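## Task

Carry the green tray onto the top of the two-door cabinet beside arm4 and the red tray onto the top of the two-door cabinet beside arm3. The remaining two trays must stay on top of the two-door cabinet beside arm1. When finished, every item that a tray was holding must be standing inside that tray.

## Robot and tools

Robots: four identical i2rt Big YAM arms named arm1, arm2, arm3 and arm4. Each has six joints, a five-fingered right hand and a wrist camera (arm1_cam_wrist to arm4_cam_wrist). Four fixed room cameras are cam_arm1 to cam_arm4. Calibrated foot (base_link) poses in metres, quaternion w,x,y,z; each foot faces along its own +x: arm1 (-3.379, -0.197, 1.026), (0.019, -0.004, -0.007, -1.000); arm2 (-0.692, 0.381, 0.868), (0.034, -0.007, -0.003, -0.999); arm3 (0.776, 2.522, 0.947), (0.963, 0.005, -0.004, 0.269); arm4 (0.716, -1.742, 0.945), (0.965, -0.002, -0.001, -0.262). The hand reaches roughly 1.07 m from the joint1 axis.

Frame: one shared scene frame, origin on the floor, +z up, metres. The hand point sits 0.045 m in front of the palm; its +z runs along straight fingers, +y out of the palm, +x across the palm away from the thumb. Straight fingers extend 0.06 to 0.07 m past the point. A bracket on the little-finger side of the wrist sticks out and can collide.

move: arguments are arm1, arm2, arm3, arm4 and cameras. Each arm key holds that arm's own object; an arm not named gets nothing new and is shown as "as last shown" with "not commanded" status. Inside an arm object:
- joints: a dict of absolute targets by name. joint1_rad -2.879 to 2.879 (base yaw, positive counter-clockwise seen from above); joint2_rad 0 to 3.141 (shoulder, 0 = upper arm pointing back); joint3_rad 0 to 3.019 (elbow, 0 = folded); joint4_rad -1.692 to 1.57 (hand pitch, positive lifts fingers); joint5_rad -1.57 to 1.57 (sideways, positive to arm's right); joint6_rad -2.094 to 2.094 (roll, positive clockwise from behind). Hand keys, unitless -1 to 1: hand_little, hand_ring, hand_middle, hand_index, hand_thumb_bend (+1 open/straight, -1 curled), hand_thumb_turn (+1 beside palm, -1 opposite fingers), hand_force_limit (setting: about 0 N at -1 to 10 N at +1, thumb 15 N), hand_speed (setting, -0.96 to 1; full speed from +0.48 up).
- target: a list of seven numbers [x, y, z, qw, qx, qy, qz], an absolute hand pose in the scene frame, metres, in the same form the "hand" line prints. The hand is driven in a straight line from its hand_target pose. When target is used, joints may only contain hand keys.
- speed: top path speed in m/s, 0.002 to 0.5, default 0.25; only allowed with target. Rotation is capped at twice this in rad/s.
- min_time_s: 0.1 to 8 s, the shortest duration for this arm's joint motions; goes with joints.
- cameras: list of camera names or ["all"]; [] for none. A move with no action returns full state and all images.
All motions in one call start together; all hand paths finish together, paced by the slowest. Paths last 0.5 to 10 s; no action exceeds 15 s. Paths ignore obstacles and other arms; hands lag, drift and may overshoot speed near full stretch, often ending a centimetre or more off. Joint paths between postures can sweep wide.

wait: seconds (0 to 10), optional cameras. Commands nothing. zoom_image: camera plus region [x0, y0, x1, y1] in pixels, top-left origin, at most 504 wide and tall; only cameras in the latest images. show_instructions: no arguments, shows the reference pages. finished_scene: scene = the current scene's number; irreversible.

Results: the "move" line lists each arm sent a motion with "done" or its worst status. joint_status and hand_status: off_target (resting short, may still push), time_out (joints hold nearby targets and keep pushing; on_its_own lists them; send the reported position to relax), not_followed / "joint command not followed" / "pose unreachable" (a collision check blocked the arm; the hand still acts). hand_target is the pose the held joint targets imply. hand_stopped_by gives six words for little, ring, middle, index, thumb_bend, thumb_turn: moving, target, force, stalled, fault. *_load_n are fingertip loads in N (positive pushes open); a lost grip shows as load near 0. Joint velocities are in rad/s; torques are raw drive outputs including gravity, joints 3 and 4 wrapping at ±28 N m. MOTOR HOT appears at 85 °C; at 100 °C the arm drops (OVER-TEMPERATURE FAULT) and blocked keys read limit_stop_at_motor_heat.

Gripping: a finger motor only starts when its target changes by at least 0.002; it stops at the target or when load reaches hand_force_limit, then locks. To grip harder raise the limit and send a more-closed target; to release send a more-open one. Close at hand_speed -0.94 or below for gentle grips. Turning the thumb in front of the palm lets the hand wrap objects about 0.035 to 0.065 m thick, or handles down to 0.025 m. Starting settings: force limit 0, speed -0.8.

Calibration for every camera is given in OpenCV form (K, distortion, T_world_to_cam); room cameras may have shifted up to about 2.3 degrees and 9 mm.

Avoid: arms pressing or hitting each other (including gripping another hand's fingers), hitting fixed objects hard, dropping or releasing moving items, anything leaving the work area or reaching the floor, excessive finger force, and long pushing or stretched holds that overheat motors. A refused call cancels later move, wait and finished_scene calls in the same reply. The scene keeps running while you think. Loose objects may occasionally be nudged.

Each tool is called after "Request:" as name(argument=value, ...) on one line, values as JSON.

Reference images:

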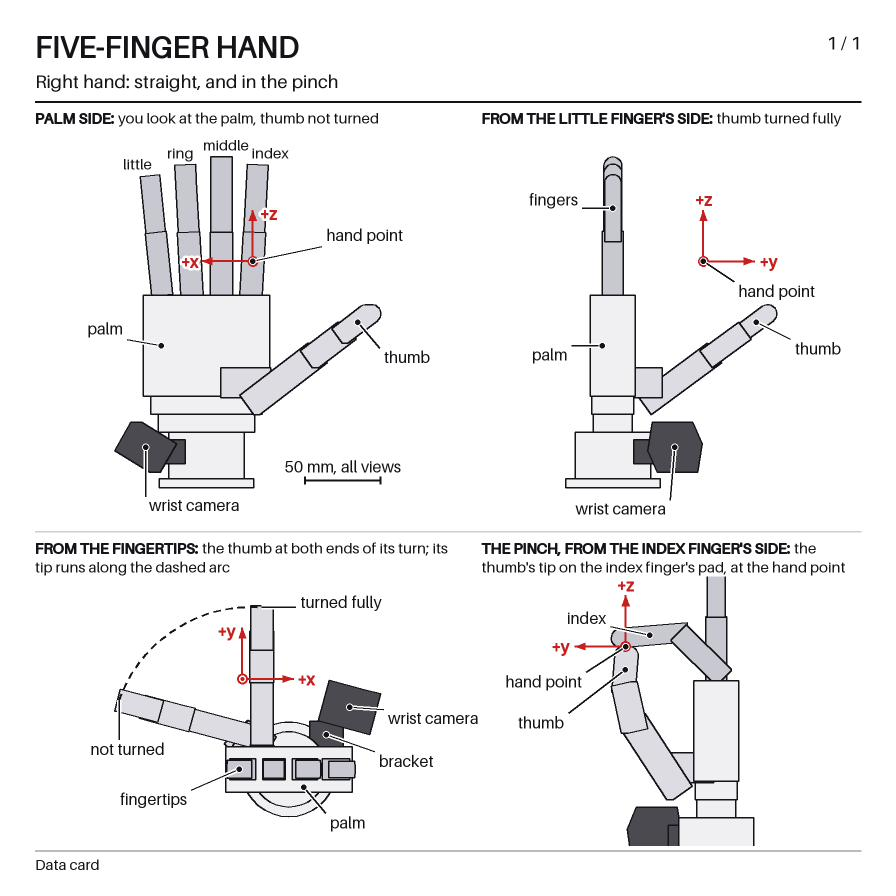

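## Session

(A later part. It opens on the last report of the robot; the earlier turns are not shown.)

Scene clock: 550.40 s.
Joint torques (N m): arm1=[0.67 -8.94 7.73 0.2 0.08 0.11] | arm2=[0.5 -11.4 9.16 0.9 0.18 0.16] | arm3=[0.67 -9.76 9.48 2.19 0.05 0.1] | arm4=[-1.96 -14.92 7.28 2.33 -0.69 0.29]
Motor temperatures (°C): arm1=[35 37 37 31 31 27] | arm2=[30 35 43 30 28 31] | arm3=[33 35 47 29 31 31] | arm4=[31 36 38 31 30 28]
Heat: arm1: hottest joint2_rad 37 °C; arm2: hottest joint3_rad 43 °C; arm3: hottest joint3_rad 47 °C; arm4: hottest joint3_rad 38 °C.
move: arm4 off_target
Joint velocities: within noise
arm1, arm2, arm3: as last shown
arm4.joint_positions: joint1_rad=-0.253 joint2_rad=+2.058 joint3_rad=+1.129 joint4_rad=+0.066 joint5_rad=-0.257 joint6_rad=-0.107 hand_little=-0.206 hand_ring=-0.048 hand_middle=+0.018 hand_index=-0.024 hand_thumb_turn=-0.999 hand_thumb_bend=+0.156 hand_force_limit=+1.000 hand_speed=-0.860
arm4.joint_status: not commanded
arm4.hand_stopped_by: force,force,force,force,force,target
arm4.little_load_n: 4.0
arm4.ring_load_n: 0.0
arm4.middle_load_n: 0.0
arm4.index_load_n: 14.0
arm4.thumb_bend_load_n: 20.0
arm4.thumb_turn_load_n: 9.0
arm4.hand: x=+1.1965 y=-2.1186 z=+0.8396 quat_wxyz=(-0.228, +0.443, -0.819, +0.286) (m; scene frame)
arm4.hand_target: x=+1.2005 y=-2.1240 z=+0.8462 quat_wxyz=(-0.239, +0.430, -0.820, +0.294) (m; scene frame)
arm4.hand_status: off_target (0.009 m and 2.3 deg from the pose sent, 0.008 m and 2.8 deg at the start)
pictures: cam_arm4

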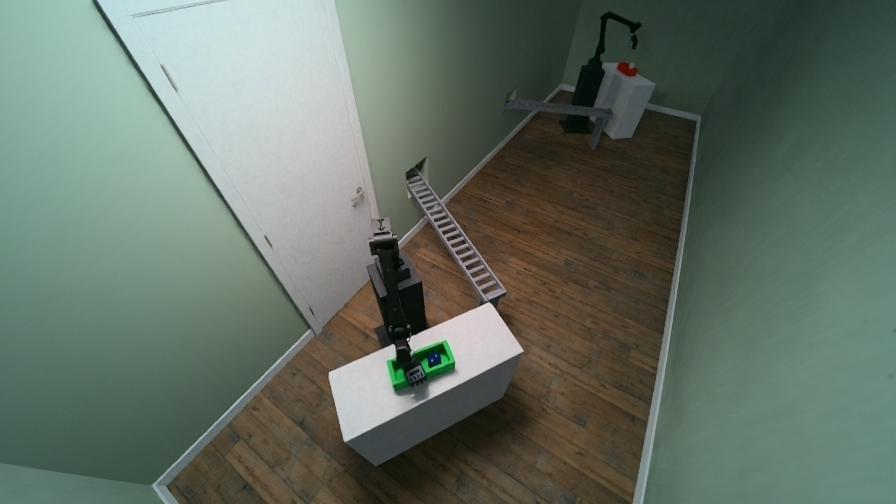

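Nearly flat; a little lower, then release.

Request:
move(arm4={"target": [1.198, -2.121, 0.831, 0.2356, -0.4315, 0.8212, -0.2879], "speed": 0.05}, cameras=["cam_arm4"])

Request:
zoom_image(camera="cam_arm4", region=[370, 320, 470, 400])

Scene clock: 552.23 s.
Joint torques (N m): arm1=[0.67 -9 7.73 0.2 0.08 0.11] | arm2=[1.2 -10.4 9.13 0.85 0.14 0.14] | arm3=[0.62 -9.82 9.48 2.19 0.05 0.1] | arm4=[-1.55 -13.1 7.3 2.25 -0.54 0.22]
Motor temperatures (°C): arm1=[35 37 37 31 31 27] | arm2=[30 35 43 30 28 31] | arm3=[33 35 47 29 31 31] | arm4=[31 36 37 31 30 28]
Heat: arm1: hottest joint2_rad 37 °C; arm2: hottest joint3_rad 43 °C; arm3: hottest joint3_rad 47 °C; arm4: hottest joint3_rad 37 °C.
move: arm4 done
Joint velocities: within noise
arm1, arm2, arm3: as last shown
arm4.joint_positions: joint1_rad=-0.253 joint2_rad=+2.062 joint3_rad=+1.129 joint4_rad=+0.082 joint5_rad=-0.259 joint6_rad=-0.107 hand_little=-0.206 hand_ring=-0.048 hand_middle=+0.018 hand_index=-0.024 hand_thumb_turn=-0.999 hand_thumb_bend=+0.156 hand_force_limit=+1.000 hand_speed=-0.860
arm4.joint_status: not commanded
arm4.hand_stopped_by: force,force,force,force,force,target
arm4.little_load_n: 4.0
arm4.ring_load_n: 0.0
arm4.middle_load_n: 0.0
arm4.index_load_n: 13.0
arm4.thumb_bend_load_n: 18.5
arm4.thumb_turn_load_n: 9.0
arm4.hand: x=+1.1986 y=-2.1203 z=+0.8390 quat_wxyz=(-0.230, +0.443, -0.817, +0.291) (m; scene frame)
arm4.hand_target: x=+1.1980 y=-2.1209 z=+0.8313 quat_wxyz=(-0.236, +0.432, -0.822, +0.288) (m; scene frame)
arm4.hand_status: done (0.008 m and 1.6 deg from the pose sent, 0.009 m and 1.6 deg at the start)
pictures: cam_arm4

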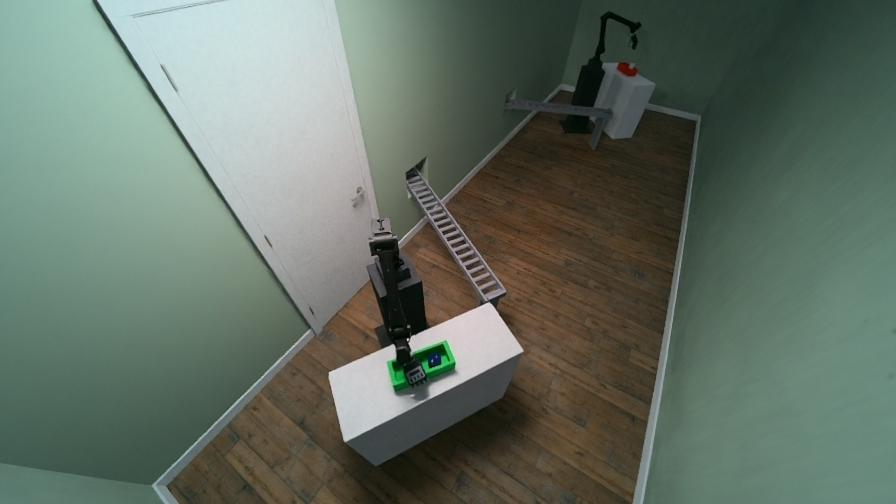

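Scaled by 5.040 from the camera's 896x504 image, which has a finer 1280x720 frame.

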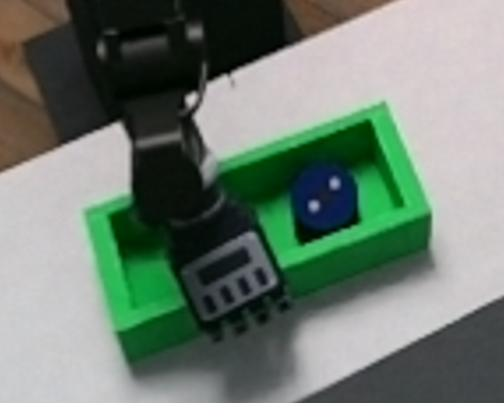

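Request:
move(arm4={"joints": {"hand_speed": -0.4, "hand_little": 0.4, "hand_ring": 0.4, "hand_middle": 0.4, "hand_index": 0.4, "hand_thumb_bend": 0.45}})

Request:
move(arm4={"target": [1.195, -2.119, 0.98, 0.2356, -0.4315, 0.8212, -0.2879], "speed": 0.15}, cameras=["all"])

Request:
zoom_image(camera="cam_arm4", region=[340, 300, 500, 460])

Request:
zoom_image(camera="cam_arm3", region=[360, 250, 480, 380])

Request:
zoom_image(camera="cam_arm1", region=[240, 160, 450, 260])

Scene clock: 556.30 s.
Joint torques (N m): arm1=[0.67 -9 7.73 0.18 0.08 0.11] | arm2=[0.97 -10.58 9.14 0.83 0.15 0.18] | arm3=[0.62 -9.76 9.48 2.19 0.05 0.1] | arm4=[-1.79 -13.22 7.16 2.09 -0.4 0.11]
Motor temperatures (°C): arm1=[35 37 37 31 31 27] | arm2=[30 35 43 30 28 31] | arm3=[33 35 46 29 31 31] | arm4=[31 35 37 31 30 28]
Heat: arm1: hottest joint2_rad 37 °C; arm2: hottest joint3_rad 43 °C; arm3: hottest joint3_rad 46 °C; arm4: hottest joint3_rad 37 °C.
move: arm4 done
Joint velocities: within noise
arm1.joint_positions: joint1_rad=-1.853 joint2_rad=+1.313 joint3_rad=+0.906 joint4_rad=-0.588 joint5_rad=-0.003 joint6_rad=-0.009 hand_little=+0.600 hand_ring=+0.599 hand_middle=+0.599 hand_index=+0.600 hand_thumb_turn=-1.000 hand_thumb_bend=+0.600 hand_force_limit=+0.750 hand_speed=+1.000
arm1.joint_status: not commanded
arm1.hand_stopped_by: target,target,target,target,target,target
arm1.little_load_n: 0.0
arm1.ring_load_n: 0.0
arm1.middle_load_n: 0.0
arm1.index_load_n: 0.5
arm1.thumb_bend_load_n: 0.0
arm1.thumb_turn_load_n: 0.0
arm1.hand: x=-3.3020 y=+0.2356 z=+1.1240 quat_wxyz=(+0.275, -0.954, +0.112, -0.032) (m; scene frame)
arm1.hand_target: x=-3.3003 y=+0.2304 z=+1.1259 quat_wxyz=(+0.272, -0.954, +0.121, -0.033) (m; scene frame)
arm1.hand_status: not commanded
arm2, arm3: as last shown
arm4.joint_positions: joint1_rad=-0.253 joint2_rad=+2.064 joint3_rad=+1.129 joint4_rad=+0.085 joint5_rad=-0.264 joint6_rad=-0.092 hand_little=+0.400 hand_ring=+0.400 hand_middle=+0.400 hand_index=+0.400 hand_thumb_turn=-1.000 hand_thumb_bend=+0.450 hand_force_limit=+1.000 hand_speed=-0.400
arm4.joint_status: all done
arm4.hand_stopped_by: target,target,target,target,target,target
arm4.little_load_n: 0.0
arm4.ring_load_n: 0.0
arm4.middle_load_n: 0.0
arm4.index_load_n: 0.0
arm4.thumb_bend_load_n: 0.0
arm4.thumb_turn_load_n: 0.0
arm4.hand: x=+1.2000 y=-2.1192 z=+0.8391 quat_wxyz=(-0.234, +0.437, -0.819, +0.289) (m; scene frame)
arm4.hand_target: x=+1.1980 y=-2.1208 z=+0.8311 quat_wxyz=(-0.236, +0.432, -0.822, +0.288) (m; scene frame)
arm4.hand_status: not commanded
pictures: none

Scene clock: 558.07 s.
Joint torques (N m): arm1=[0.62 -9 7.73 0.2 0.08 0.11] | arm2=[1.38 -11.46 9.25 0.79 0.14 0.16] | arm3=[0.62 -9.76 9.47 2.19 0.05 0.1] | arm4=[-1.9 -13.74 13.52 0.87 -0.41 0.06]
Motor temperatures (°C): arm1=[35 37 37 31 31 27] | arm2=[30 35 43 30 28 31] | arm3=[33 35 46 29 31 31] | arm4=[31 35 37 31 30 28]
Heat: arm1: hottest joint2_rad 37 °C; arm2: hottest joint3_rad 43 °C; arm3: hottest joint3_rad 46 °C; arm4: hottest joint3_rad 37 °C.
move: arm4 off_target
Joint velocities: within noise
arm1: as last shown
arm1.index_load_n: 0.0
arm2.joint_positions: joint1_rad=+0.910 joint2_rad=+1.308 joint3_rad=+0.910 joint4_rad=-0.488 joint5_rad=-0.058 joint6_rad=-0.028 hand_little=+0.600 hand_ring=+0.600 hand_middle=+0.600 hand_index=+0.600 hand_thumb_turn=-1.000 hand_thumb_bend=+0.600 hand_force_limit=+0.850 hand_speed=+1.000
arm2.joint_status: not commanded
arm2.hand_stopped_by: target,target,target,target,target,target
arm2.little_load_n: 0.0
arm2.ring_load_n: 0.0
arm2.middle_load_n: 0.0
arm2.index_load_n: 0.0
arm2.thumb_bend_load_n: 0.0
arm2.thumb_turn_load_n: 0.0
arm2.hand: x=-0.9156 y=-0.0234 z=+0.9954 quat_wxyz=(+0.082, -0.251, -0.905, +0.333) (m; scene frame)
arm2.hand_target: x=-0.9078 y=-0.0204 z=+0.9927 quat_wxyz=(+0.078, -0.254, -0.907, +0.327) (m; scene frame)
arm2.hand_status: not commanded
arm3.joint_positions: joint1_rad=+0.198 joint2_rad=+1.305 joint3_rad=+1.013 joint4_rad=-0.615 joint5_rad=+0.007 joint6_rad=+0.004 hand_little=+0.400 hand_ring=+0.400 hand_middle=+0.400 hand_index=+0.400 hand_thumb_turn=-1.000 hand_thumb_bend=+0.500 hand_force_limit=+0.900 hand_speed=-0.400
arm3.joint_status: not commanded
arm3.hand_stopped_by: target,target,target,target,target,target
arm3.little_load_n: 0.0
arm3.ring_load_n: 0.0
arm3.middle_load_n: 0.0
arm3.index_load_n: 0.0
arm3.thumb_bend_load_n: 0.0
arm3.thumb_turn_load_n: 0.0
arm3.hand: x=+1.1028 y=+2.8601 z=+1.1078 quat_wxyz=(-0.303, +0.862, -0.384, +0.133) (m; scene frame)
arm3.hand_target: x=+1.1022 y=+2.8599 z=+1.1061 quat_wxyz=(-0.307, +0.860, -0.384, +0.135) (m; scene frame)
arm3.hand_status: not commanded
arm4.joint_positions: joint1_rad=-0.253 joint2_rad=+1.805 joint3_rad=+1.129 joint4_rad=-0.226 joint5_rad=-0.265 joint6_rad=-0.092 hand_little=+0.400 hand_ring=+0.400 hand_middle=+0.400 hand_index=+0.400 hand_thumb_turn=-1.000 hand_thumb_bend=+0.450 hand_force_limit=+1.000 hand_speed=-0.400
arm4.joint_status: not commanded
arm4.hand_stopped_by: target,target,target,target,target,target
arm4.little_load_n: 0.0
arm4.ring_load_n: 0.0
arm4.middle_load_n: 0.0
arm4.index_load_n: 0.0
arm4.thumb_bend_load_n: 0.0
arm4.thumb_turn_load_n: 0.0
arm4.hand: x=+1.1811 y=-2.1000 z=+0.9524 quat_wxyz=(-0.227, +0.438, -0.828, +0.265) (m; scene frame)
arm4.hand_target: x=+1.1940 y=-2.1183 z=+0.9805 quat_wxyz=(-0.236, +0.432, -0.822, +0.288) (m; scene frame)
arm4.hand_status: off_target (0.036 m and 3.0 deg from the pose sent, 0.141 m and 0.7 deg at the start)
pictures: arm1_cam_wrist, arm2_cam_wrist, arm3_cam_wrist, arm4_cam_wrist, cam_arm1, cam_arm2, cam_arm3, cam_arm4
camera_calibration:
arm1_cam_wrist: T_world_to_cam=[[0.0919075, -0.859066, -0.503546, 1.06743], [-0.931588, -0.252788, 0.261232, -3.30252], [-0.351706, 0.445088, -0.823529, -0.221776], [0, 0, 0, 1]] pos_world=[-3.25269, 0.180866, 1.21758]
arm2_cam_wrist: T_world_to_cam=[[0.187245, 0.7607, -0.62151, 0.805786], [0.957991, -0.00149106, 0.286793, 0.588563], [0.217237, -0.649102, -0.729023, 1.03206], [0, 0, 0, 1]] pos_world=[-0.938918, 0.0578255, 1.0844]
arm3_cam_wrist: T_world_to_cam=[[-0.373899, -0.659773, -0.651842, 3.03079], [-0.927125, 0.285023, 0.243312, -0.0623281], [0.0252597, 0.695314, -0.718262, -1.11003], [0, 0, 0, 1]] pos_world=[1.10346, 2.78922, 1.19347]
arm4_cam_wrist: T_world_to_cam=[[-0.714983, 0.268106, -0.645692, 2.02699], [-0.0248179, 0.913235, 0.406677, 1.55492], [0.698701, 0.306792, -0.646294, 0.543298], [0, 0, 0, 1]] pos_world=[1.10825, -2.13013, 1.02759]

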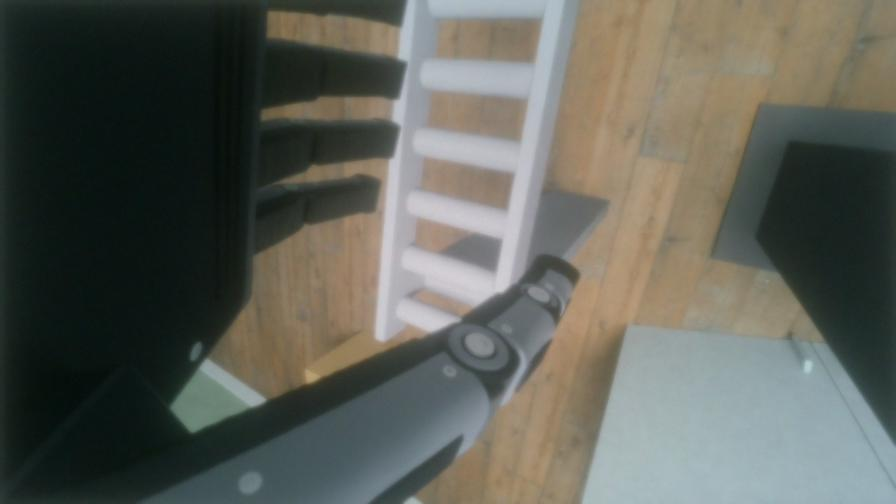

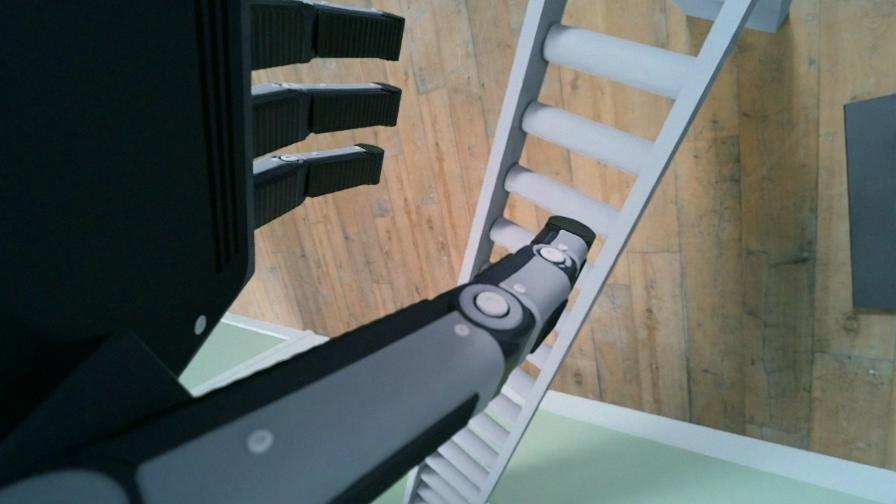

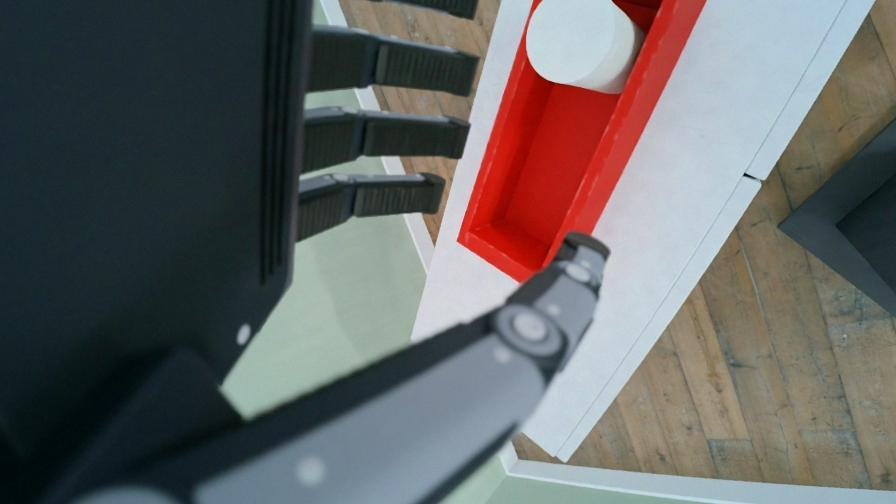

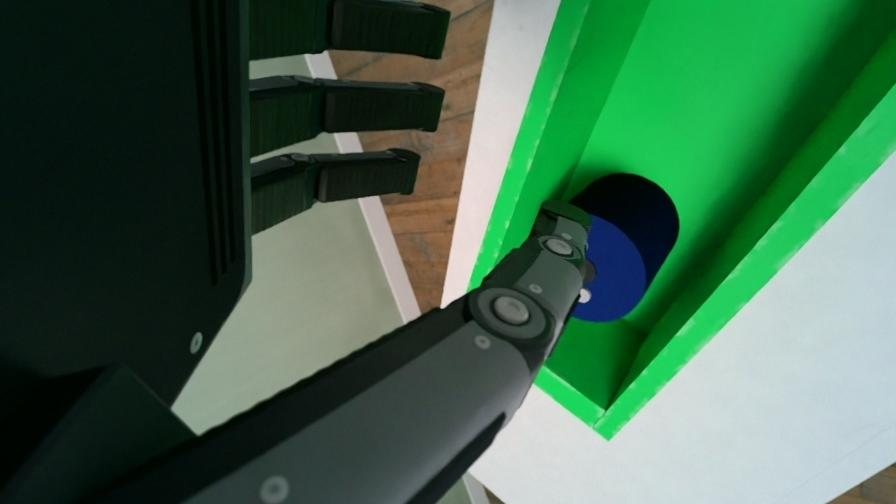

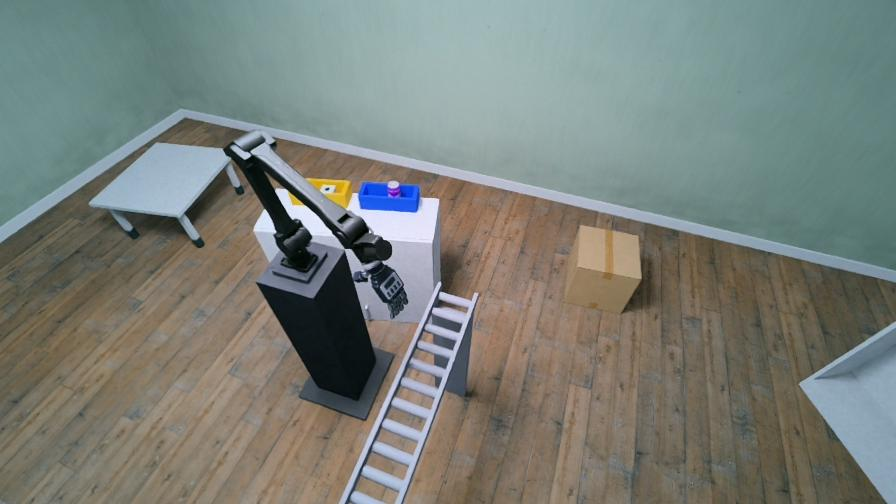

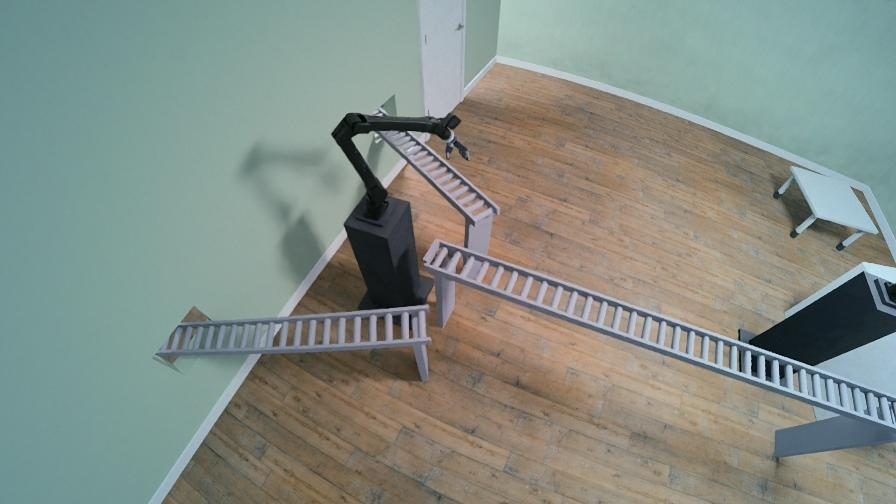

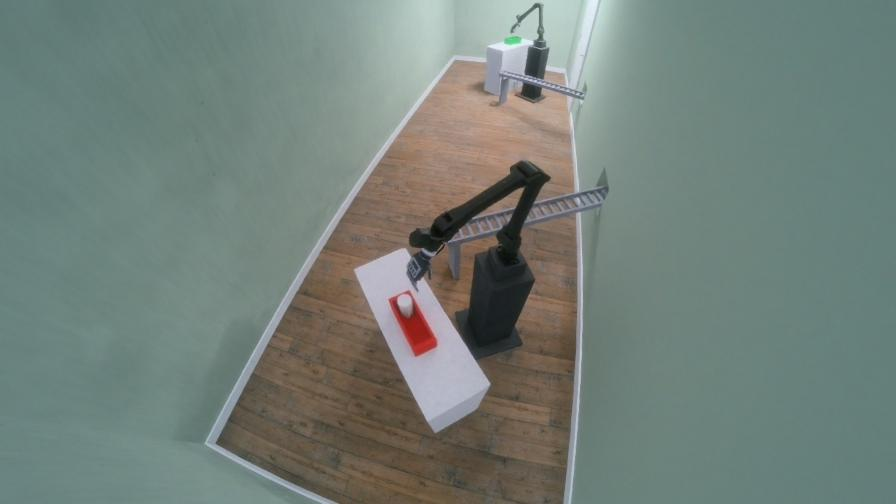

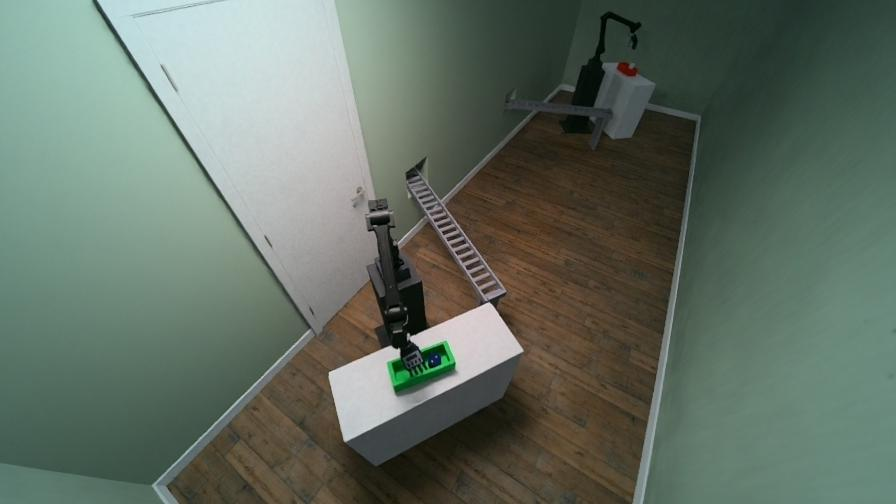

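Scaled by 3.150 from the camera's 896x504 image, which has a finer 1280x720 frame.

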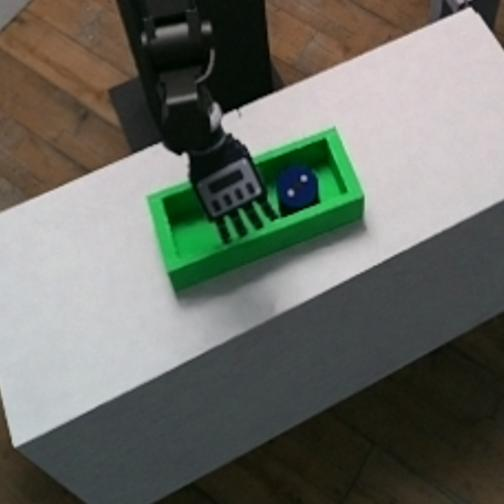

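Scaled by 3.877 from the camera's 896x504 image, which has a finer 1280x720 frame.

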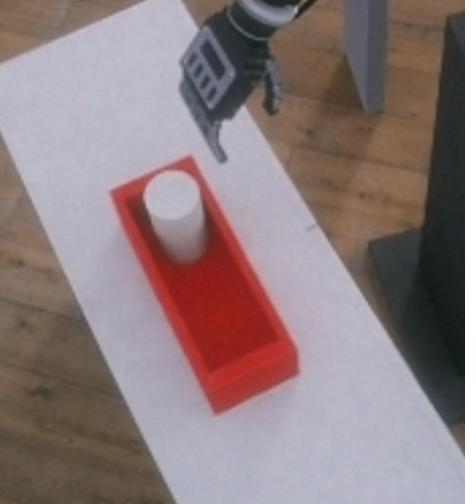

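Scaled by 2.400 from the camera's 896x504 image, which has a finer 1280x720 frame.

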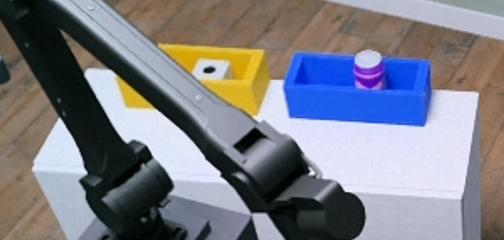

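Request:
finished_scene(scene=2)

The scene is finished: the task was done.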